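# Build an 8 cm rod train from three colours

## Task

Choose three rods of three different colours, none of them the green one, whose lengths add up to the green rod's 8 cm (colour lengths in cm: blue 1, magenta 2, grey 3, orange 4, lime 5, purple 6, red 7, green 8, pink 9, turquoise 10). Lay them in one straight line, end to end, each lying flat on the table surface itself (not on another object), with neighbouring ends in contact and no step or kink. Build no second train anywhere, and leave nothing fallen or set down off the table.

## Robot and tools

Robot: two arms on a table. left_arm carries a left hand; right_arm carries a right hand, the mirror of the left. Base positions in the scene frame: left_arm (+0.009, +0.360, 0) m, right_arm (+0.011, -0.274, 0) m. Both are only a few tenths of a degree to under two degrees off the scene axes in yaw. Two fixed cameras (cam_high, cam_low) stand behind the arms. Each wrist has its own camera (cam_left_wrist, cam_right_wrist). All images are 896x504.

Frames: the scene frame has its origin at table-top height, halfway between the nominal bases. +x runs out over the table, +y toward the left arm, +z up. Camera names do not match image sides. Each arm's end_effector_position (m), end_effector_quat_wxyz and Hand target are given in that arm's own base frame. Fixed cameras and the table use the scene frame. Readings can be a few cm off, worse at long reach. An arm at rest commonly sits 1 to 3 cm (sometimes 5) short of its command, usually below it, even in free air.

Hand point: a point fixed to the palm, 0.15 m out from the wrist face along the fingers. Its +z runs along the straight fingers, +y out of the palm, and +x across the palm. For the right hand +x points away from the thumb; for the left hand it points toward it. Straight fingertips reach 0.06 to 0.07 m past the point and sit 0.06 m behind it along -y. A wrist bracket on the little-finger side can strike things.

A row is 28 numbers, each in [-1, 1]. Both arms are always included. Order: left dx, dy, dz, rx, ry, rz; then left thumb_turn, thumb_bend, index, middle, ring, little, force_limit, speed; then the same 14 for the right arm. dx to rz are offsets, not poses. They are measured along that arm's base axes from the arm's Hand target as it stood when the action or move began. 1.0 equals 0.6 m of travel or 180 degrees. rx, ry, rz form one rotation vector, turning about the Hand target's position. Every row of one action counts from the same start, so a later row does not add to the earlier one. Repeating an offset in a new call does move the arm again. Six zeros re-command the current Hand target. Commanded orientation is clipped to within 40 degrees of the measured one.

Hand numbers: -1 is open or straight, +1 is closed or curled. thumb_turn +1 puts the thumb in front of the palm, across from the fingers. force_limit maps -1 to about 0 N and +1 to 10 N at the fingertip (15 N for the two thumb motors). For speed, -1 is nearly still and +0.48 or above is full speed; use -0.94 or lower for a gentle closing. There is no 'unchanged' value: to keep a hand as it is, resend the last eight numbers actually sent to it. If nothing has been sent yet, send its hand_measured, then hand_force_limit and hand_speed. With the thumb in front, the hand grasps things roughly 0.035 to 0.065 m thick, or a handle down to about 0.025 m. Thin rods may need pinching or pushing instead.

Tools:
- execute_actions(actions, cameras): actions is a list of actions. Each action is a table of up to 15 rows, one per 1/30 s control step; a short table repeats its last row. It returns the state, plus images if actions is empty or cameras names some.
- move(target, speed, blend, blocking, cameras): target is one row, or a list of up to 15 rows. All offsets count from the Hand targets at the move's start. speed is in m/s, 0.002 to 4.3, default 0.25; rotation is limited to twice that in rad/s. blend is in m; 0 means stop at each target. The move lasts at least 0.5 s and at most 10 s. Its paths ignore obstacles and the other arm. The result adds a move: line giving the ending (done, off_target, moving, held, fault) and limits (paced means the command was clipped; held means steps were withheld).
- wait(seconds 0 to 10, cameras): let time run.
- stop(cameras): brake a running move.
- zoom_image(camera, region [x0, y0, x1, y1] in pixels, at most 504 by 504): enlarge part of the newest image.
- show_instructions(): shows the reference pages.
- finished_scene(scene): ends the current scene (1 to 3). It cannot be undone.

Result lines: hand_measured, hand_stopped_by (moving, target, force, stalled, fault) and hand_load_n (N, positive when pushed open) each list six values in motor order. Joint torques, joint velocities, motor temperatures and, after actions, end_effector_position at some steps are also given.

Avoid: dropping rods, releasing them while they move, and pushing anything off the table. Do not strike the table or fixed things hard, and do not let the arms or hands touch each other. Do not guide a path close to an arm's own base; route around it. Avoid large finger loads and long stretched-out holds: at 85 °C a MOTOR HOT line appears, and at 100 °C the arm collapses for 30 to 60 s. To end a press against something, command back past the hand point. Loose objects may occasionally be nudged by outside forces.

Each tool is called after ">>>" as name(argument=value, ...) on one line, values as JSON.

Reference images:

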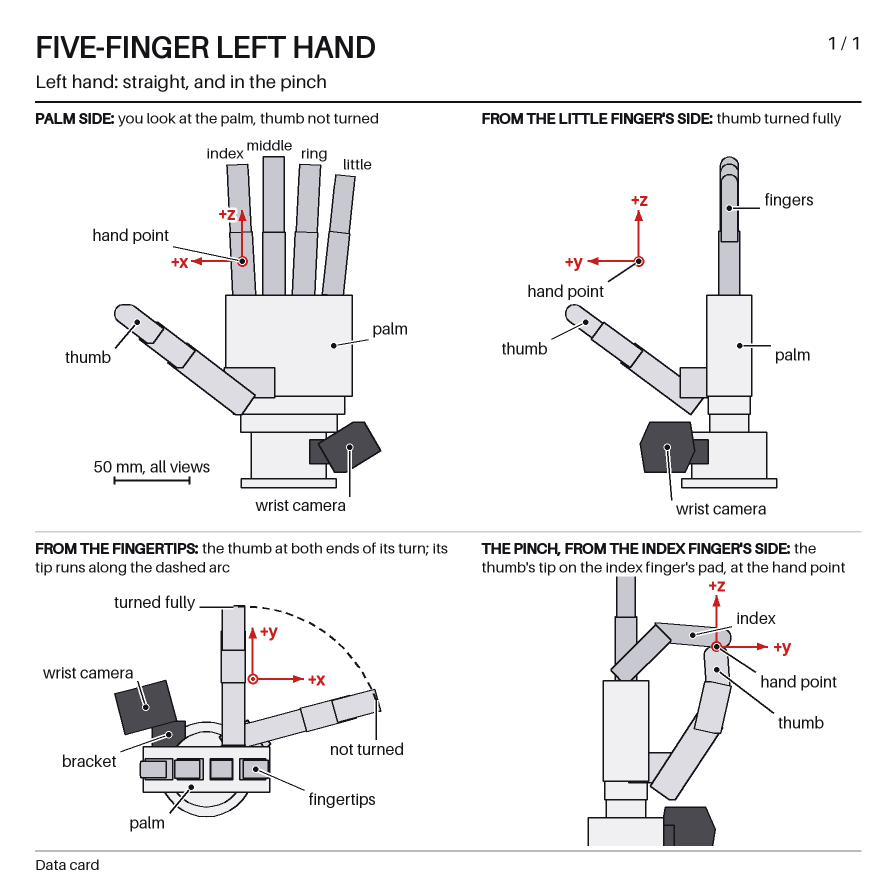

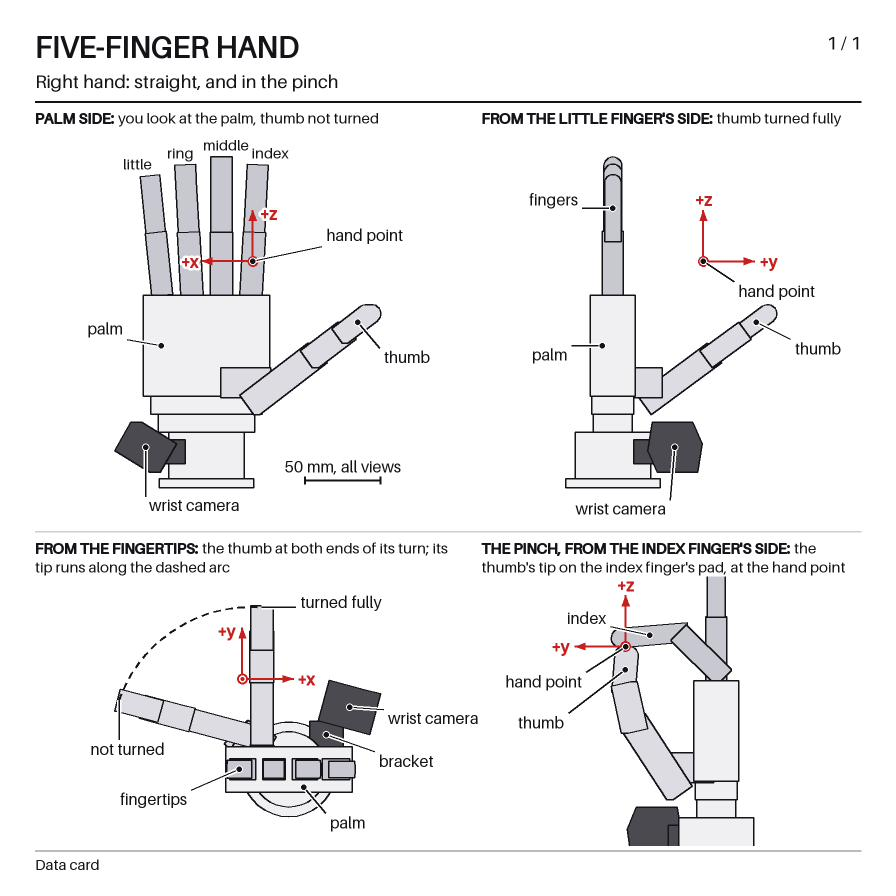

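## Session

>>> execute_actions(actions=[])

Scene clock: 0.00 s.
left_arm: end_effector_position=(+0.2447, -0.4619, +0.3116) hand_measured=(-1.000, -1.000, -1.000, -1.000, -1.000, -1.000) hand_load_n=(+0.0, +0.0, +0.0, +0.0, +0.0, +0.0) hand_stopped_by=(target, target, target, target, target, target) hand_force_limit=0.00 hand_speed=-0.80 end_effector_quat_wxyz=(-0.039, -0.107, +0.939, -0.324) | right_arm: end_effector_position=(+0.3422, -0.1659, +0.2050) hand_measured=(-1.000, -1.000, -1.000, -1.000, -1.000, -1.000) hand_load_n=(+0.0, +0.0, +0.0, +0.5, +0.0, +0.0) hand_stopped_by=(target, target, target, target, target, target) hand_force_limit=0.00 hand_speed=-0.80 end_effector_quat_wxyz=(+0.270, +0.011, +0.920, +0.284)
Joint positions: left_arm=[-0.923 1.497 1.617 -1.135 0.385 0.31] | right_arm=[-0.941 1.456 1.055 -1.344 -0.791 0.581]
Joint velocities: within noise
Joint torques (N m): no reading
Motor temperatures (°C): left_arm=[34 35 31 27 27 27] | right_arm=[31 33 30 33 29 28]
Heat: left arm: hottest shoulder 35 °C; right arm: hottest shoulder 33 °C.
Hand target: left_arm +0.2480, -0.4662, +0.3207; -0.034, -0.104, +0.937, -0.333 | right_arm +0.3464, -0.1717, +0.2130; +0.277, +0.006, +0.921, +0.274

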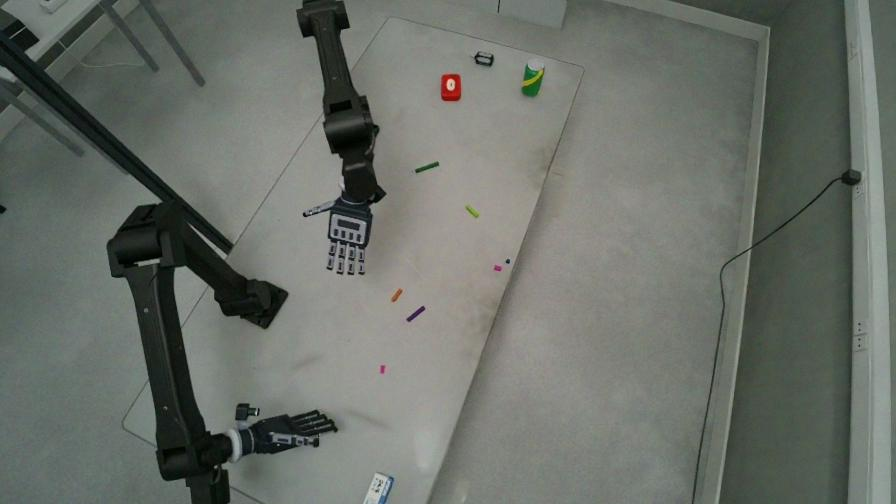

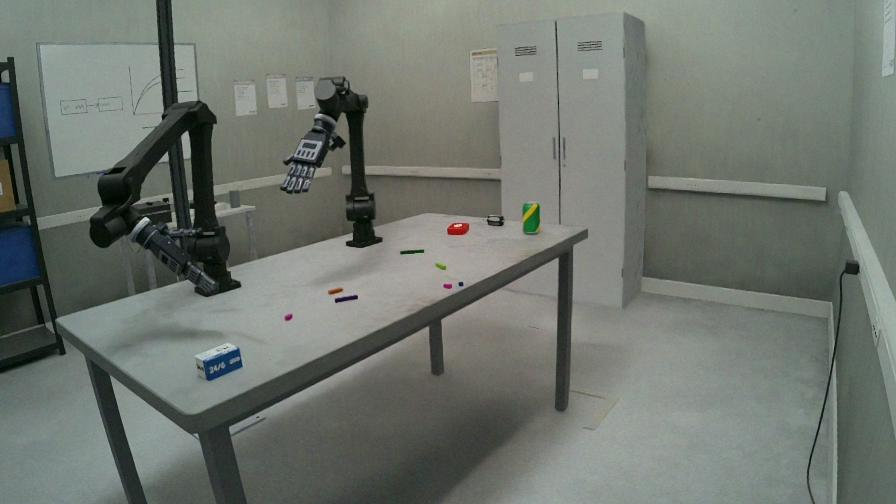

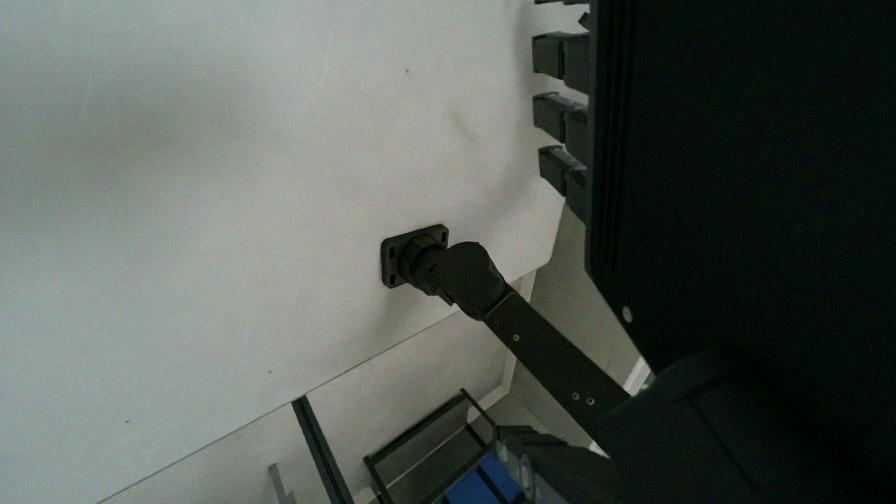

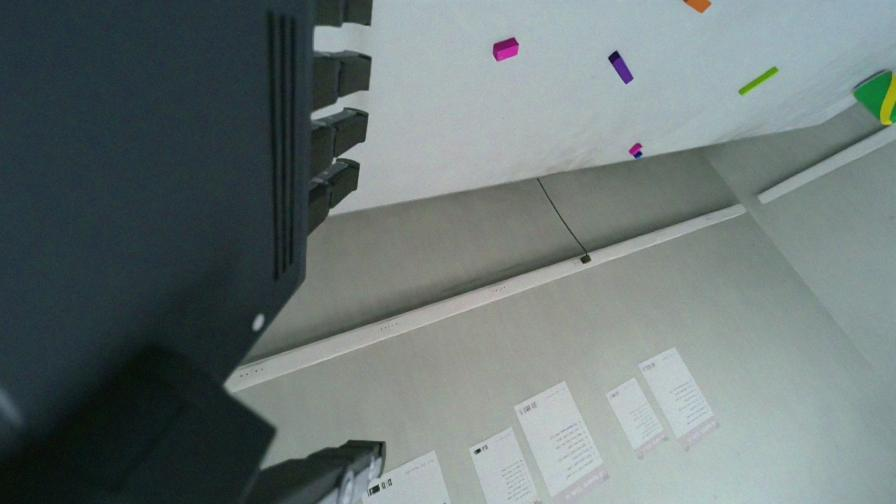

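>>> zoom_image(camera="cam_high", region=[400, 140, 540, 280])

>>> zoom_image(camera="cam_low", region=[380, 220, 500, 310])

Scaled by 3.600 from the camera's 896x504 image, which has a finer 1280x720 frame.

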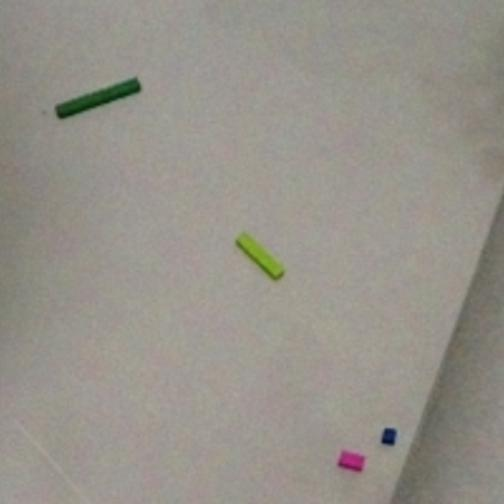

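Scaled by 4.200 from the camera's 896x504 image, which has a finer 1280x720 frame.

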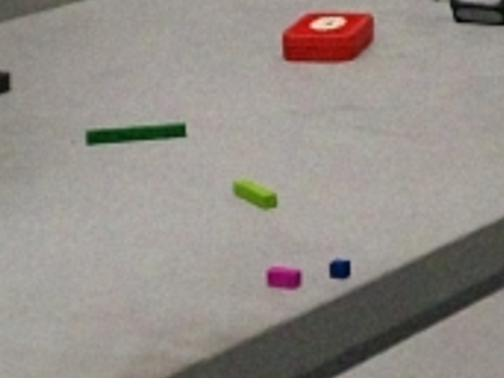

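>>> move(target=[[0,0.6,0.05,0,0,0.25,-1,-1,-1,-1,-1,-1,0,-0.8,0.09,0.45,0.1,-0.16,-0.28,0.27,1,-0.5,0,0,0,0,-0.6,-0.2]], speed=0.4, cameras=["all"])

Scene clock: 87.30 s.
left_arm: end_effector_position=(+0.2510, -0.1064, +0.3511) hand_measured=(-1.000, -1.000, -1.000, -1.000, -1.000, -1.000) hand_load_n=(-0.5, +0.0, +0.0, +0.0, +0.0, +0.0) hand_stopped_by=(target, target, target, target, target, target) hand_force_limit=0.00 hand_speed=-0.80 end_effector_quat_wxyz=(+0.100, -0.458, +0.823, -0.322) | right_arm: end_effector_position=(+0.3948, +0.0996, +0.2585) hand_measured=(+1.000, -0.500, +0.000, +0.000, +0.000, +0.000) hand_load_n=(+0.0, +0.0, +0.0, +0.0, +0.0, +0.0) hand_stopped_by=(target, target, target, target, target, target) hand_force_limit=-0.60 hand_speed=-0.20 end_effector_quat_wxyz=(+0.474, -0.525, +0.694, +0.134)
Joint positions: left_arm=[-0.082 0.856 1.22 -1.367 0.411 0.353] | right_arm=[-0.217 1.184 0.937 -0.717 -0.894 0.355]
Joint torques (N m): left_arm=[0.67 -1.2 8.31 0.72 0.51 0.17] | right_arm=[0.73 -8.82 12.01 1.85 -0.28 -0.05]
Motor temperatures (°C): left_arm=[33 38 40 27 27 27] | right_arm=[30 35 45 33 30 28]
Heat: left arm: hottest elbow 40 °C; right arm: hottest elbow 45 °C.
Hand target: left_arm +0.2480, -0.1062, +0.3508; +0.096, -0.455, +0.825, -0.320 | right_arm +0.4004, +0.0984, +0.2730; +0.488, -0.535, +0.680, +0.113
Off the commanded pose: left_arm 0.003 m, 1 deg | right_arm 0.016 m, 3 deg.
move: off_target (right_arm)
camera_calibration:
cam_left_wrist: T_world_to_cam=[[0.549618, -0.515374, 0.657503, -0.43063], [-0.834744, -0.370349, 0.407484, 0.0220793], [0.0334989, -0.772807, -0.633756, 0.245969], [0, 0, 0, 1]] pos_world=[0.246873, -0.0236724, 0.430028]
cam_right_wrist: T_world_to_cam=[[-0.797817, 0.27922, -0.534345, 0.430911], [-0.475242, 0.254117, 0.842359, -0.055323], [0.37099, 0.925992, -0.0700421, -0.110303], [0, 0, 0, 1]] pos_world=[0.358418, -0.00412117, 0.269131]

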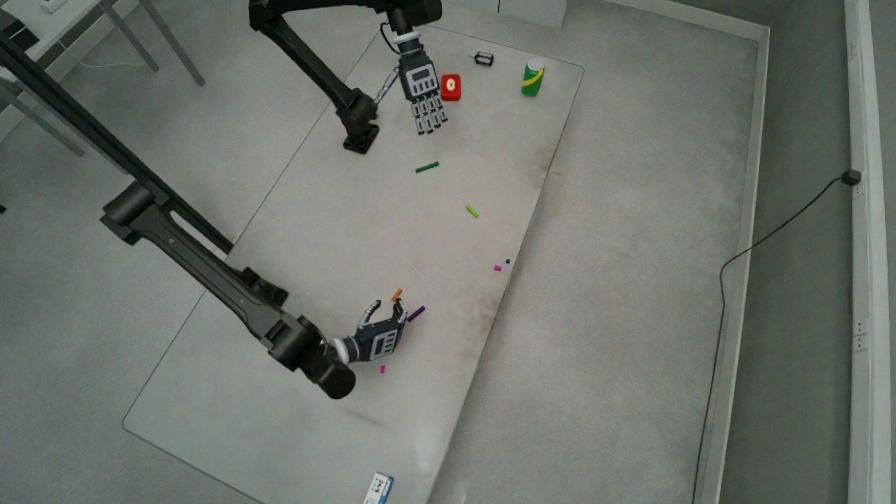

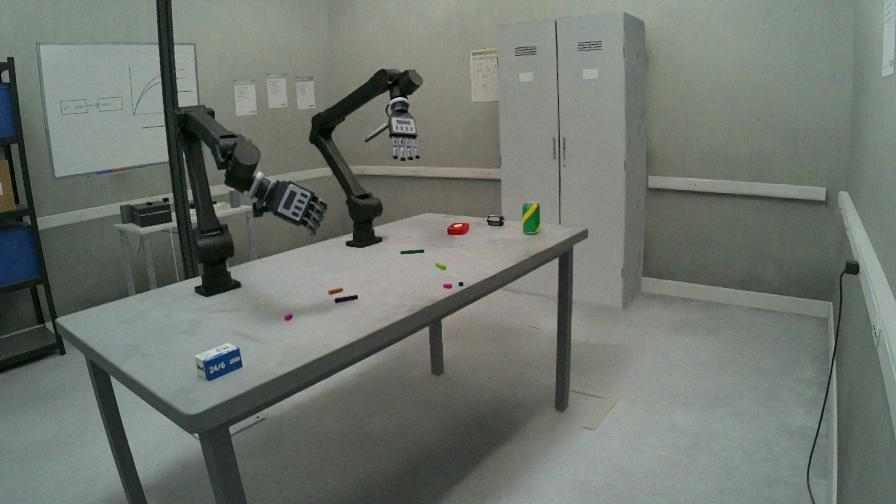

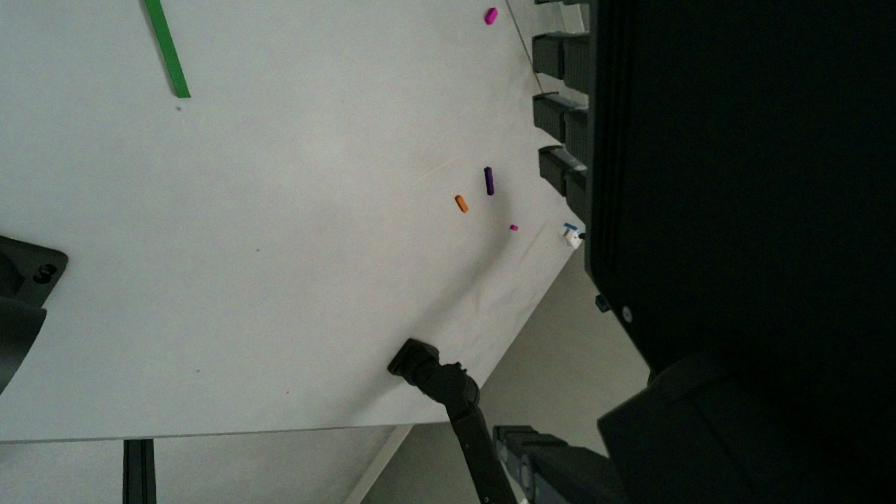

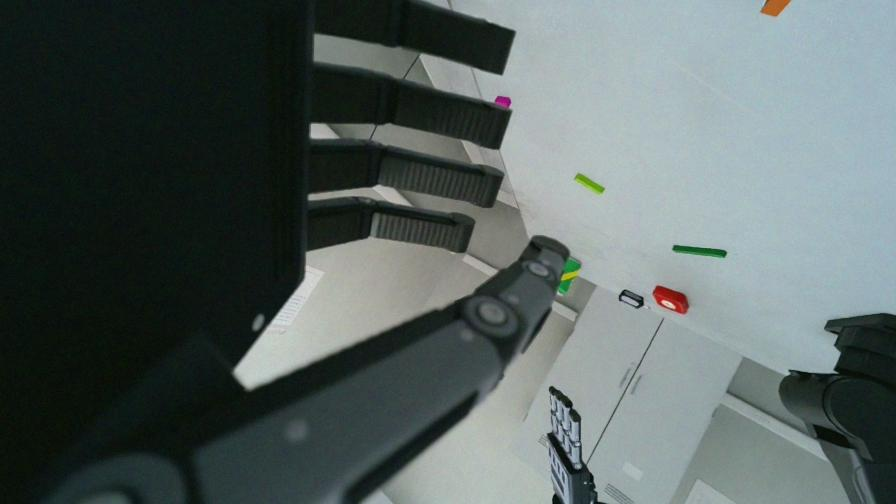

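>>> move(target=[[0,0,0,0,0,0,-1,-1,-1,-1,-1,-1,0,-0.8,0.01,0.65,-0.19,-0.157,-0.277,0.275,1,-0.5,0,0,0,0,-0.6,-0.2]], speed=0.4, cameras=["all"])

Scene clock: 93.03 s.
left_arm: end_effector_position=(+0.2510, -0.1063, +0.3511) hand_measured=(-1.000, -1.000, -1.000, -1.000, -1.000, -1.000) hand_load_n=(+0.0, +0.0, +0.0, +0.0, +0.0, +0.0) hand_stopped_by=(target, target, target, target, target, target) hand_force_limit=0.00 hand_speed=-0.80 end_effector_quat_wxyz=(+0.100, -0.457, +0.823, -0.322) | right_arm: end_effector_position=(+0.3880, +0.4760, +0.1355) hand_measured=(+1.000, -0.500, +0.000, +0.000, +0.000, +0.000) hand_load_n=(+0.0, +0.0, +0.0, +0.0, +0.0, +0.0) hand_stopped_by=(target, target, target, target, target, target) hand_force_limit=-0.60 hand_speed=-0.20 end_effector_quat_wxyz=(-0.477, +0.862, -0.160, +0.069)
Joint positions: left_arm=[-0.082 0.856 1.22 -1.367 0.411 0.353] | right_arm=[0.735 1.616 1.147 -0.159 -0.422 -0.25]
Joint torques (N m): left_arm=[0.85 -1.14 8.28 0.65 0.51 0.25] | right_arm=[0.21 -13.98 14.78 1.73 0.07 -0.11]
Heat: left arm: hottest elbow 40 °C; right arm: hottest elbow 45 °C.
Hand target: left_arm +0.2480, -0.1062, +0.3508; +0.096, -0.455, +0.825, -0.320 | right_arm +0.4064, +0.4884, +0.1588; -0.492, +0.853, -0.151, +0.086
Off the commanded pose: left_arm 0.003 m, 1 deg | right_arm 0.032 m, 3 deg.
move: off_target (right_arm)
camera_calibration:
cam_left_wrist: T_world_to_cam=[[0.549055, -0.515936, 0.657532, -0.430519], [-0.835122, -0.370009, 0.407018, 0.0223814], [0.0332971, -0.772595, -0.634025, 0.246139], [0, 0, 0, 1]] pos_world=[0.246874, -0.0236727, 0.430028]
cam_right_wrist: T_world_to_cam=[[0.0541105, -0.521913, -0.851281, 0.348403], [-0.965747, -0.244026, 0.088224, 0.47902], [-0.25378, 0.817348, -0.517241, -0.110137], [0, 0, 0, 1]] pos_world=[0.41581, 0.388749, 0.19736]

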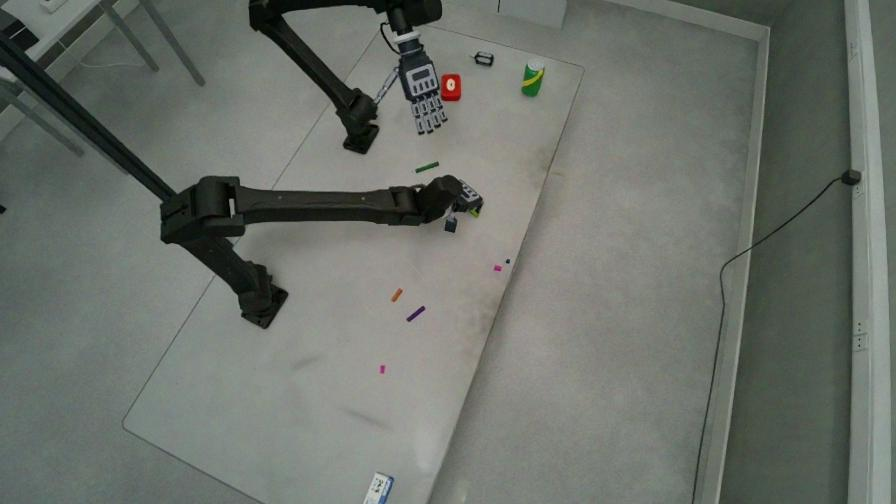

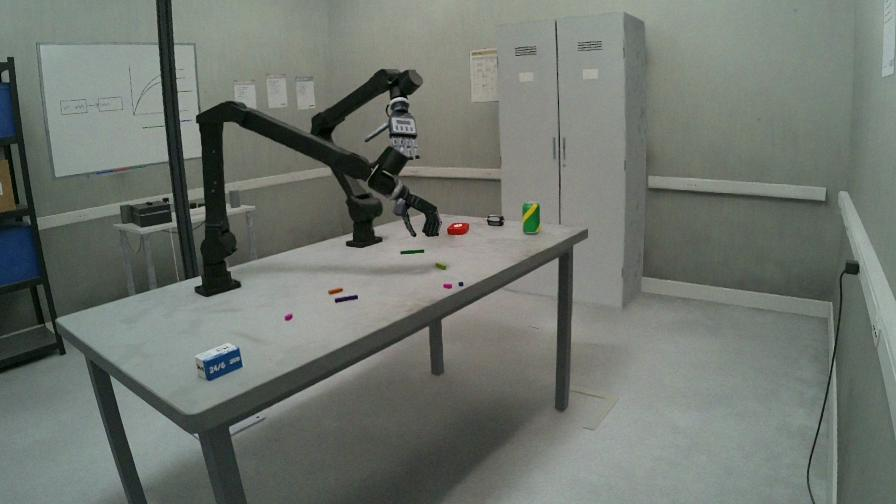

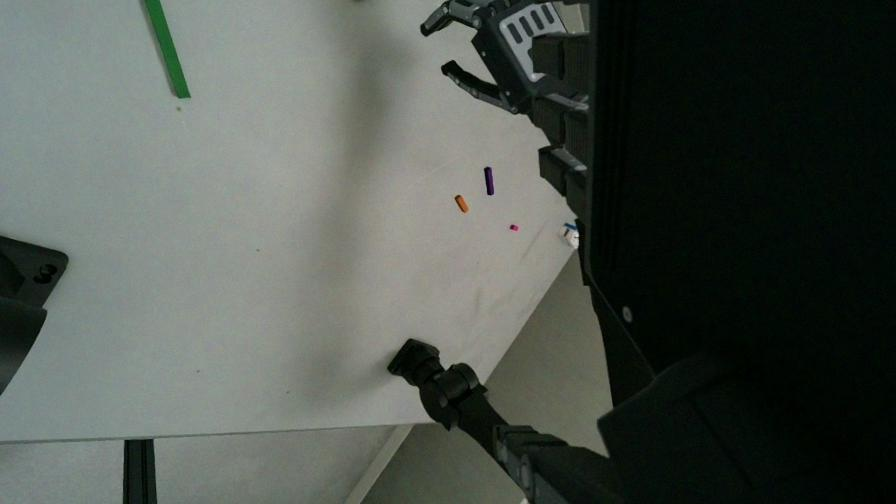

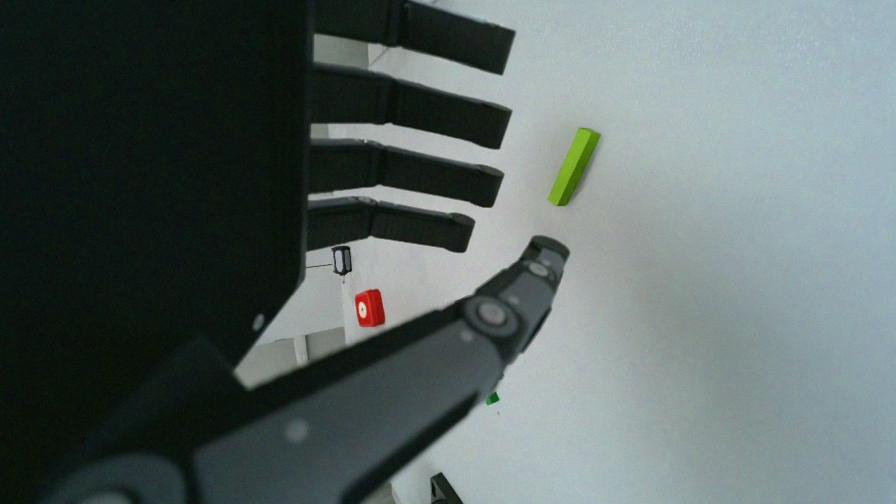

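>>> move(target=[[0,0,0,0,0,0,-1,-1,-1,-1,-1,-1,0,-0.8,0.01,0.098,-0.126,0.078,-0.028,0.004,1,-0.5,0,0,0,0,-0.6,-0.2]], speed=0.2, cameras=["cam_right_wrist","cam_high"])

Scene clock: 118.50 s.
left_arm: end_effector_position=(+0.2510, -0.1063, +0.3511) hand_measured=(-1.000, -1.000, -1.000, -1.000, -1.000, -1.000) hand_load_n=(+0.0, +0.0, +0.0, -0.5, +0.0, +0.0) hand_stopped_by=(target, target, target, target, target, target) hand_force_limit=0.00 hand_speed=-0.80 end_effector_quat_wxyz=(+0.100, -0.457, +0.823, -0.322) | right_arm: end_effector_position=(+0.4128, +0.5398, +0.0734) hand_measured=(+1.000, -0.500, +0.000, +0.000, +0.000, +0.000) hand_load_n=(+0.0, +0.0, +0.0, +0.0, +0.0, +0.0) hand_stopped_by=(target, target, target, target, target, target) hand_force_limit=-0.60 hand_speed=-0.20 end_effector_quat_wxyz=(-0.589, +0.790, -0.138, +0.100)
Joint positions: left_arm=[-0.082 0.856 1.22 -1.367 0.411 0.353] | right_arm=[0.766 1.847 1.076 0.448 -0.442 -0.138]
Joint torques (N m): left_arm=[0.79 -1.14 8.23 0.66 0.51 0.23] | right_arm=[1.08 -16.73 8.92 2.66 -0.06 0.07]
Heat: left arm: hottest elbow 40 °C; right arm: hottest elbow 49 °C.
Hand target: left_arm +0.2480, -0.1062, +0.3508; +0.096, -0.455, +0.825, -0.320 | right_arm +0.4125, +0.5472, +0.0834; -0.599, +0.783, -0.133, +0.102
Off the commanded pose: left_arm 0.003 m, 1 deg | right_arm 0.012 m, 2 deg.
move: off_target (right_arm)
camera_calibration:
cam_right_wrist: T_world_to_cam=[[0.163454, -0.297223, -0.940713, 0.167662], [-0.965236, -0.245322, -0.0902042, 0.537673], [-0.203967, 0.922754, -0.326989, -0.279603], [0, 0, 0, 1]] pos_world=[0.434547, 0.439741, 0.114795]
Images, in order (width x height): cam_high 896x504, cam_right_wrist 896x504.

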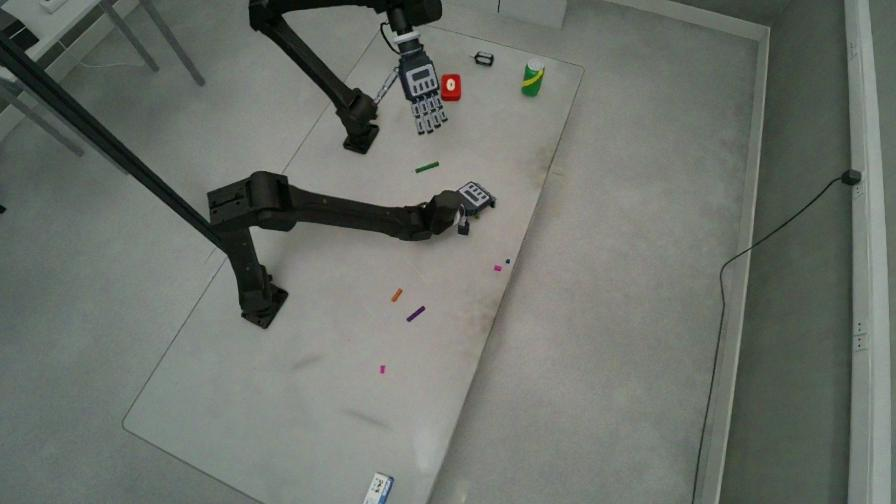

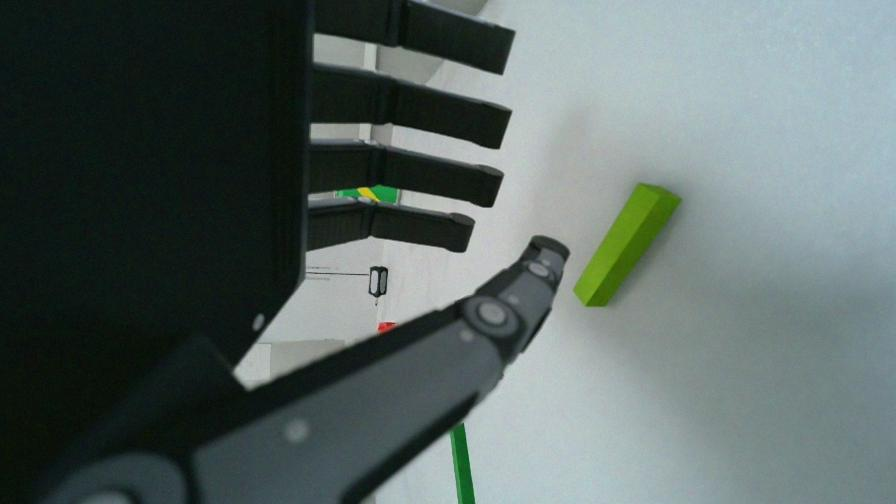

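>>> zoom_image(camera="cam_right_wrist", region=[440, 140, 720, 340])

Scaled by 1.800 from the camera's 896x504 image, which has a finer 1280x720 frame.

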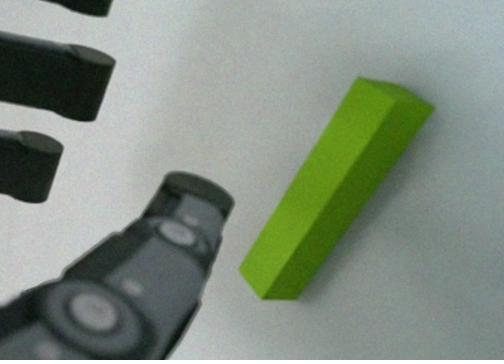

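>>> move(target=[[0,0,0,0,0,0,-1,-1,-1,-1,-1,-1,0,-0.8,-0.026,0.001,-0.072,0,0,0,1,-0.5,0,0,0,0,-0.6,-0.2]], speed=0.1, cameras=["cam_right_wrist"])

Scene clock: 129.00 s.
left_arm: end_effector_position=(+0.2510, -0.1063, +0.3511) hand_measured=(-1.000, -1.000, -1.000, -1.000, -1.000, -1.000) hand_load_n=(+0.0, +0.0, +0.0, +0.0, +0.0, +0.0) hand_stopped_by=(target, target, target, target, target, target) hand_force_limit=0.00 hand_speed=-0.80 end_effector_quat_wxyz=(+0.100, -0.457, +0.823, -0.322) | right_arm: end_effector_position=(+0.3984, +0.5417, +0.0386) hand_measured=(+1.000, -0.500, +0.000, +0.000, +0.000, +0.000) hand_load_n=(+0.0, +0.0, +0.0, +0.0, +0.0, +0.0) hand_stopped_by=(target, target, target, target, target, target) hand_force_limit=-0.60 hand_speed=-0.20 end_effector_quat_wxyz=(-0.594, +0.787, -0.134, +0.101)
Joint positions: left_arm=[-0.082 0.856 1.22 -1.367 0.411 0.353] | right_arm=[0.786 1.904 1.026 0.571 -0.428 -0.131]
Joint torques (N m): left_arm=[0.62 -1.38 8.25 0.72 0.52 0.24] | right_arm=[1.26 -15.91 7.86 2.67 0.21 0.08]
Heat: left arm: hottest elbow 40 °C; right arm: hottest elbow 47 °C.
Hand target: left_arm +0.2480, -0.1062, +0.3508; +0.096, -0.455, +0.825, -0.320 | right_arm +0.3968, +0.5478, +0.0402; -0.599, +0.783, -0.133, +0.102
Off the commanded pose: left_arm 0.003 m, 1 deg | right_arm 0.006 m, 1 deg.
move: done
camera_calibration:
cam_right_wrist: T_world_to_cam=[[0.172557, -0.28654, -0.9424, 0.128517], [-0.963362, -0.248532, -0.100828, 0.52237], [-0.205325, 0.925271, -0.318928, -0.296759], [0, 0, 0, 1]] pos_world=[0.420122, 0.441233, 0.0791395]
Images, in order (width x height): cam_right_wrist 896x504.

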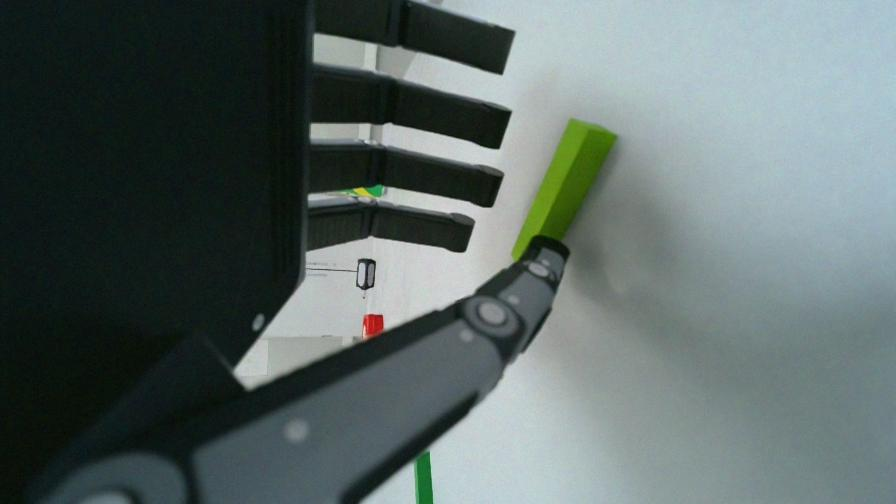

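>>> move(target=[[0,0,0,0,0,0,-1,-1,-1,-1,-1,-1,0,-0.8,0,-0.005,-0.026,0,0,0,1,-0.5,0,0,0,0,-0.6,-0.2]], speed=0.05, cameras=["cam_right_wrist"])

>>> zoom_image(camera="cam_right_wrist", region=[400, 0, 680, 300])

Scene clock: 132.63 s.
left_arm: end_effector_position=(+0.2510, -0.1063, +0.3511) hand_measured=(-1.000, -1.000, -1.000, -1.000, -1.000, -1.000) hand_load_n=(+0.0, +0.0, +0.0, +0.0, +0.0, +0.0) hand_stopped_by=(target, target, target, target, target, target) hand_force_limit=0.00 hand_speed=-0.80 end_effector_quat_wxyz=(+0.100, -0.457, +0.823, -0.322) | right_arm: end_effector_position=(+0.3992, +0.5426, +0.0325) hand_measured=(+1.000, -0.500, +0.000, +0.000, +0.000, +0.000) hand_load_n=(+0.0, +0.0, +0.0, +0.0, +0.0, +0.0) hand_stopped_by=(target, target, target, target, target, target) hand_force_limit=-0.60 hand_speed=-0.20 end_effector_quat_wxyz=(-0.599, +0.783, -0.132, +0.105)
Joint positions: left_arm=[-0.082 0.856 1.22 -1.367 0.411 0.353] | right_arm=[0.786 1.923 1.021 0.613 -0.428 -0.13]
Joint torques (N m): left_arm=[0.5 -1.49 8.25 0.66 0.51 0.24] | right_arm=[0.91 -15.15 7.35 2.62 0.07 0.07]
Heat: left arm: hottest elbow 40 °C; right arm: hottest elbow 47 °C.
Hand target: left_arm +0.2480, -0.1062, +0.3508; +0.096, -0.455, +0.825, -0.320 | right_arm +0.3969, +0.5449, +0.0247; -0.600, +0.783, -0.133, +0.102
Off the commanded pose: left_arm 0.003 m, 1 deg | right_arm 0.008 m, 0 deg.
move: done
camera_calibration:
cam_right_wrist: T_world_to_cam=[[0.183012, -0.275144, -0.943823, 0.112524], [-0.962205, -0.247059, -0.114554, 0.522007], [-0.201661, 0.929117, -0.30996, -0.303303], [0, 0, 0, 1]] pos_world=[0.42052, 0.44173, 0.0719885]
Images, in order (width x height): cam_right_wrist 896x504.

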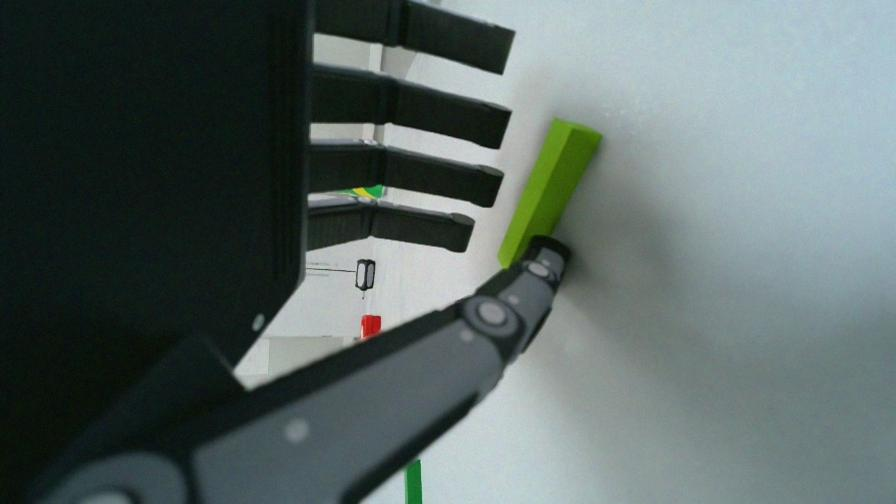

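Scaled by 1.680 from the camera's 896x504 image, which has a finer 1280x720 frame.

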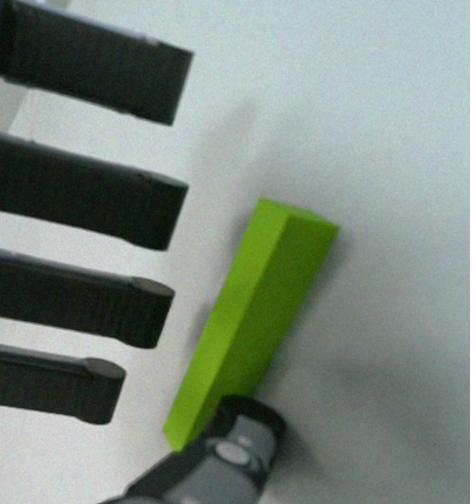

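>>> move(target=[[0,0,0,0,0,0,-1,-1,-1,-1,-1,-1,0,-0.8,0,-0.004,-0.03,0,0,0,1,-0.5,0,0,0,0,-0.6,-0.2]], speed=0.05, cameras=["cam_right_wrist"])

>>> zoom_image(camera="cam_right_wrist", region=[400, 0, 680, 300])

Scene clock: 135.90 s.
left_arm: end_effector_position=(+0.2510, -0.1063, +0.3511) hand_measured=(-1.000, -1.000, -1.000, -1.000, -1.000, -1.000) hand_load_n=(+0.0, +0.0, +0.0, +0.0, +0.0, +0.0) hand_stopped_by=(target, target, target, target, target, target) hand_force_limit=0.00 hand_speed=-0.80 end_effector_quat_wxyz=(+0.100, -0.457, +0.823, -0.322) | right_arm: end_effector_position=(+0.4021, +0.5460, +0.0318) hand_measured=(+1.000, -0.500, +0.000, +0.000, +0.000, +0.000) hand_load_n=(+0.0, -1.0, +0.0, +0.0, +0.0, +0.0) hand_stopped_by=(target, target, target, target, target, target) hand_force_limit=-0.60 hand_speed=-0.20 end_effector_quat_wxyz=(-0.610, +0.774, -0.126, +0.111)
Joint positions: left_arm=[-0.082 0.856 1.22 -1.367 0.411 0.353] | right_arm=[0.786 1.941 1.021 0.663 -0.429 -0.128]
Joint torques (N m): left_arm=[0.73 -1.32 8.23 0.62 0.51 0.22] | right_arm=[0.73 -13.74 6.32 2.37 0.01 0.03]
Heat: left arm: hottest elbow 40 °C; right arm: hottest elbow 47 °C.
Hand target: left_arm +0.2480, -0.1062, +0.3508; +0.096, -0.455, +0.825, -0.320 | right_arm +0.3969, +0.5425, +0.0067; -0.600, +0.783, -0.133, +0.102
Off the commanded pose: left_arm 0.003 m, 1 deg | right_arm 0.026 m, 2 deg.
move: off_target (right_arm)
camera_calibration:
cam_right_wrist: T_world_to_cam=[[0.203013, -0.252445, -0.946075, 0.0919701], [-0.9593, -0.244963, -0.140487, 0.52407], [-0.196289, 0.93609, -0.291901, -0.312604], [0, 0, 0, 1]] pos_world=[0.422708, 0.444221, 0.0693859]
Images, in order (width x height): cam_right_wrist 896x504.

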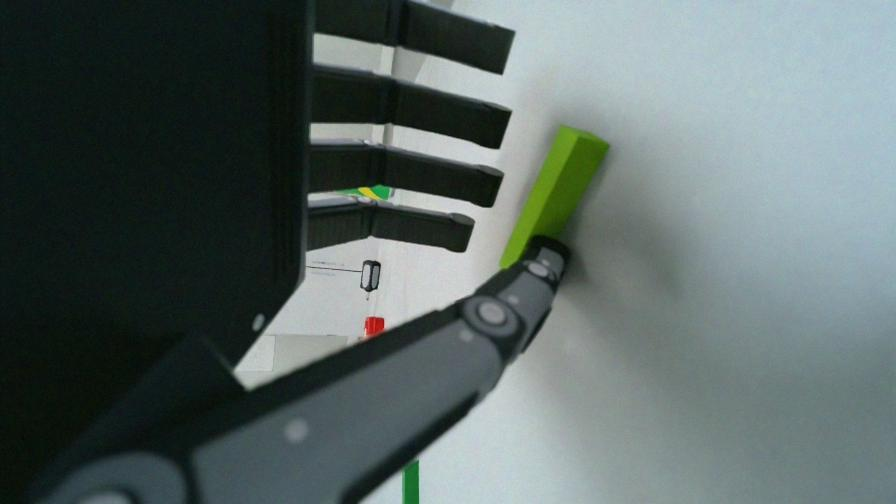

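Scaled by 1.680 from the camera's 896x504 image, which has a finer 1280x720 frame.

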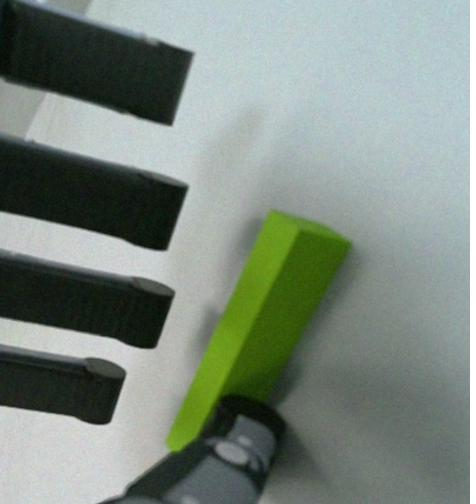

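>>> move(target=[[0,0,0,0,0,0,-1,-1,-1,-1,-1,-1,0,-0.8,0,0.005,0.06,0,0,0,1,-0.5,0,0,0,0,-0.6,-0.2],[0,0,0,0,0,0,-1,-1,-1,-1,-1,-1,0,-0.8,0,0.005,0.035,0,0,0,1,-0.25,0,0,0,0,-0.6,-0.2]], speed=0.1, cameras=["cam_right_wrist"])

>>> zoom_image(camera="cam_right_wrist", region=[400, 0, 680, 300])

Scene clock: 142.77 s.
left_arm: end_effector_position=(+0.2510, -0.1063, +0.3511) hand_measured=(-1.000, -1.000, -1.000, -1.000, -1.000, -1.000) hand_load_n=(+0.0, +0.0, +0.0, +0.0, +0.0, +0.0) hand_stopped_by=(target, target, target, target, target, target) hand_force_limit=0.00 hand_speed=-0.80 end_effector_quat_wxyz=(+0.100, -0.457, +0.823, -0.322) | right_arm: end_effector_position=(+0.3979, +0.5419, +0.0322) hand_measured=(+1.000, -0.250, +0.000, +0.000, +0.000, +0.000) hand_load_n=(+0.0, +0.0, +0.0, +0.0, +0.0, +0.0) hand_stopped_by=(target, target, target, target, target, target) hand_force_limit=-0.60 hand_speed=-0.20 end_effector_quat_wxyz=(-0.597, +0.784, -0.133, +0.102)
Joint positions: left_arm=[-0.082 0.856 1.22 -1.367 0.411 0.353] | right_arm=[0.786 1.921 1.019 0.605 -0.429 -0.127]
Joint torques (N m): left_arm=[0.97 -1.14 8.23 0.73 0.52 0.24] | right_arm=[0.97 -15.33 7.6 2.62 0.15 0.03]
Heat: left arm: hottest elbow 40 °C; right arm: hottest elbow 46 °C.
Hand target: left_arm +0.2480, -0.1062, +0.3508; +0.096, -0.455, +0.825, -0.320 | right_arm +0.3968, +0.5454, +0.0276; -0.599, +0.783, -0.133, +0.102
Off the commanded pose: left_arm 0.003 m, 1 deg | right_arm 0.006 m, 0 deg.
move: done
camera_calibration:
cam_right_wrist: T_world_to_cam=[[0.1766, -0.278026, -0.9442, 0.116428], [-0.962804, -0.248103, -0.107024, 0.521053], [-0.204503, 0.92798, -0.311499, -0.301177], [0, 0, 0, 1]] pos_world=[0.419519, 0.44113, 0.0718804]
Images, in order (width x height): cam_right_wrist 896x504.

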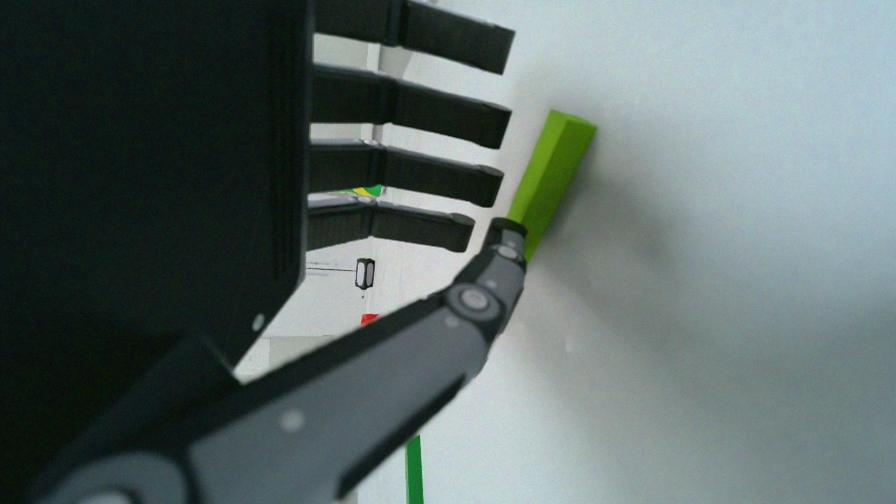

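Scaled by 1.680 from the camera's 896x504 image, which has a finer 1280x720 frame.

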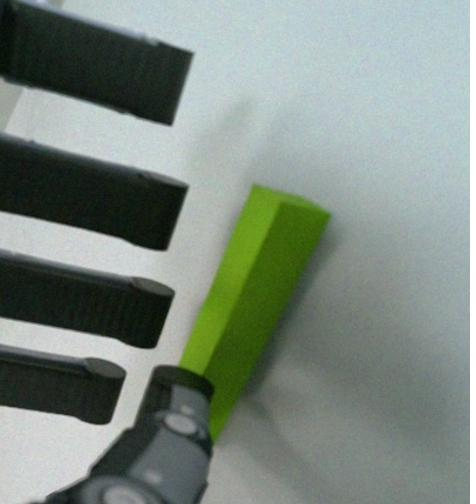

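>>> move(target=[[0,0,0,0,0,0,-1,-1,-1,-1,-1,-1,0,-0.8,-0.005,-0.0225,0.025,0,0,0,1,-0.25,0,0,0,0,-0.6,-0.2],[0,0,0,0,0,0,-1,-1,-1,-1,-1,-1,0,-0.8,-0.005,-0.0225,-0.008,0,0,0,1,-0.25,0,0,0,0,-0.6,-0.2]], speed=0.08, cameras=["cam_right_wrist"])

>>> zoom_image(camera="cam_right_wrist", region=[400, 0, 680, 300])

Scene clock: 149.63 s.
left_arm: end_effector_position=(+0.2510, -0.1063, +0.3511) hand_measured=(-1.000, -1.000, -1.000, -1.000, -1.000, -1.000) hand_load_n=(-0.5, +0.0, +0.0, +0.0, +0.0, +0.0) hand_stopped_by=(target, target, target, target, target, target) hand_force_limit=0.00 hand_speed=-0.80 end_effector_quat_wxyz=(+0.100, -0.457, +0.823, -0.322) | right_arm: end_effector_position=(+0.3893, +0.5350, +0.0305) hand_measured=(+1.000, -0.250, +0.000, +0.000, +0.000, +0.000) hand_load_n=(+0.5, +0.5, +0.0, +0.0, +0.0, +0.0) hand_stopped_by=(target, target, target, target, target, target) hand_force_limit=-0.60 hand_speed=-0.20 end_effector_quat_wxyz=(-0.599, +0.784, -0.131, +0.100)
Joint positions: left_arm=[-0.082 0.856 1.22 -1.367 0.411 0.353] | right_arm=[0.786 1.908 0.986 0.629 -0.437 -0.127]
Joint torques (N m): left_arm=[0.62 -1.49 8.28 0.68 0.52 0.23] | right_arm=[-0.15 -14.74 7.06 2.69 -0.1 -0.01]
Heat: left arm: hottest elbow 40 °C; right arm: hottest elbow 45 °C.
Hand target: left_arm +0.2480, -0.1062, +0.3508; +0.096, -0.455, +0.825, -0.320 | right_arm +0.3938, +0.5319, +0.0228; -0.599, +0.783, -0.133, +0.102
Off the commanded pose: left_arm 0.003 m, 1 deg | right_arm 0.009 m, 0 deg.
move: done
camera_calibration:
cam_right_wrist: T_world_to_cam=[[0.17888, -0.27341, -0.945118, 0.111074], [-0.960943, -0.254723, -0.108187, 0.513785], [-0.211163, 0.927558, -0.308297, -0.294407], [0, 0, 0, 1]] pos_world=[0.411681, 0.434321, 0.0697981]
Images, in order (width x height): cam_right_wrist 896x504.

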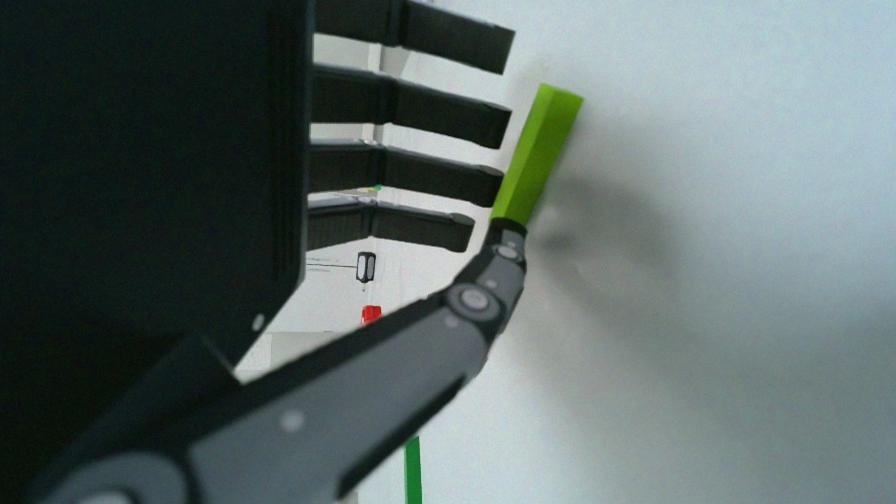

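Scaled by 1.680 from the camera's 896x504 image, which has a finer 1280x720 frame.

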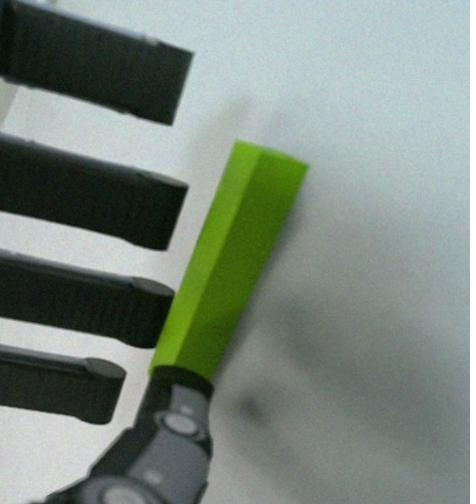

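>>> move(target=[[0,0,0,0,0,0,-1,-1,-1,-1,-1,-1,0,-0.8,0.002,-0.01,-0.012,0,0,0,1,-0.25,0,0,0,0,-0.6,-0.2]], speed=0.08, cameras=["cam_right_wrist"])

>>> zoom_image(camera="cam_right_wrist", region=[400, 0, 680, 300])

Scene clock: 155.33 s.
left_arm: end_effector_position=(+0.2510, -0.1063, +0.3511) hand_measured=(-1.000, -1.000, -1.000, -1.000, -1.000, -1.000) hand_load_n=(+0.0, +0.0, -0.5, +0.0, +0.0, +0.0) hand_stopped_by=(target, target, target, target, target, target) hand_force_limit=0.00 hand_speed=-0.80 end_effector_quat_wxyz=(+0.100, -0.457, +0.823, -0.322) | right_arm: end_effector_position=(+0.3899, +0.5299, +0.0243) hand_measured=(+1.000, -0.250, +0.000, +0.000, +0.000, +0.000) hand_load_n=(+0.0, +0.0, +0.0, +0.0, +0.0, +0.0) hand_stopped_by=(target, target, target, target, target, target) hand_force_limit=-0.60 hand_speed=-0.20 end_effector_quat_wxyz=(-0.600, +0.783, -0.131, +0.099)
Joint positions: left_arm=[-0.082 0.856 1.22 -1.367 0.411 0.353] | right_arm=[0.777 1.918 0.975 0.65 -0.448 -0.127]
Joint torques (N m): left_arm=[0.62 -1.14 8.25 0.65 0.51 0.23] | right_arm=[-0.15 -14.68 6.89 2.67 -0.05 -0.05]
Heat: left arm: hottest elbow 40 °C; right arm: hottest elbow 44 °C.
Hand target: left_arm +0.2480, -0.1062, +0.3508; +0.096, -0.455, +0.825, -0.320 | right_arm +0.3950, +0.5259, +0.0157; -0.600, +0.783, -0.133, +0.101
Off the commanded pose: left_arm 0.003 m, 1 deg | right_arm 0.011 m, 0 deg.
move: off_target (right_arm)
camera_calibration:
cam_right_wrist: T_world_to_cam=[[0.177611, -0.270481, -0.9462, 0.102672], [-0.960756, -0.255839, -0.107209, 0.512931], [-0.213077, 0.928109, -0.305306, -0.290935], [0, 0, 0, 1]] pos_world=[0.412574, 0.429018, 0.0633147]
Images, in order (width x height): cam_right_wrist 896x504.

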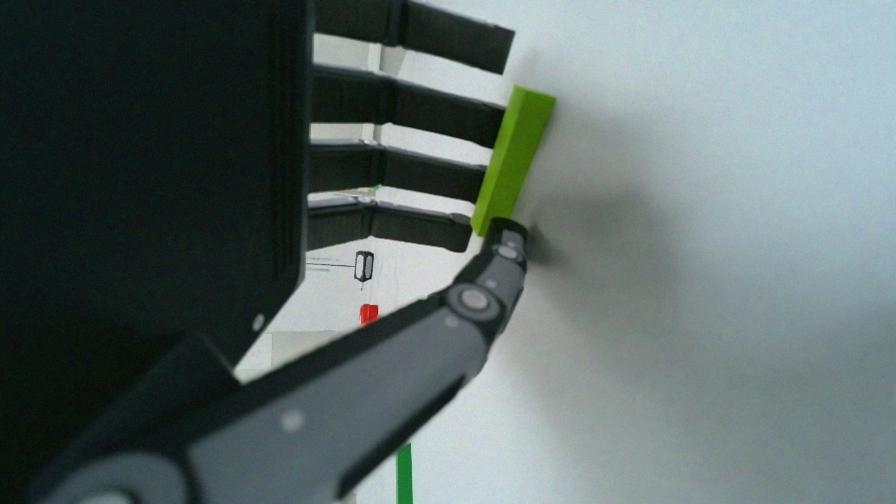

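Scaled by 1.680 from the camera's 896x504 image, which has a finer 1280x720 frame.

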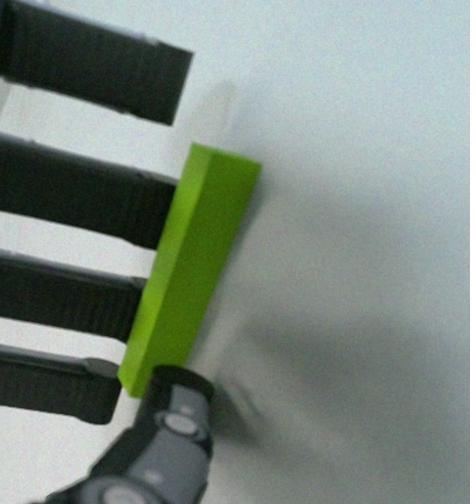

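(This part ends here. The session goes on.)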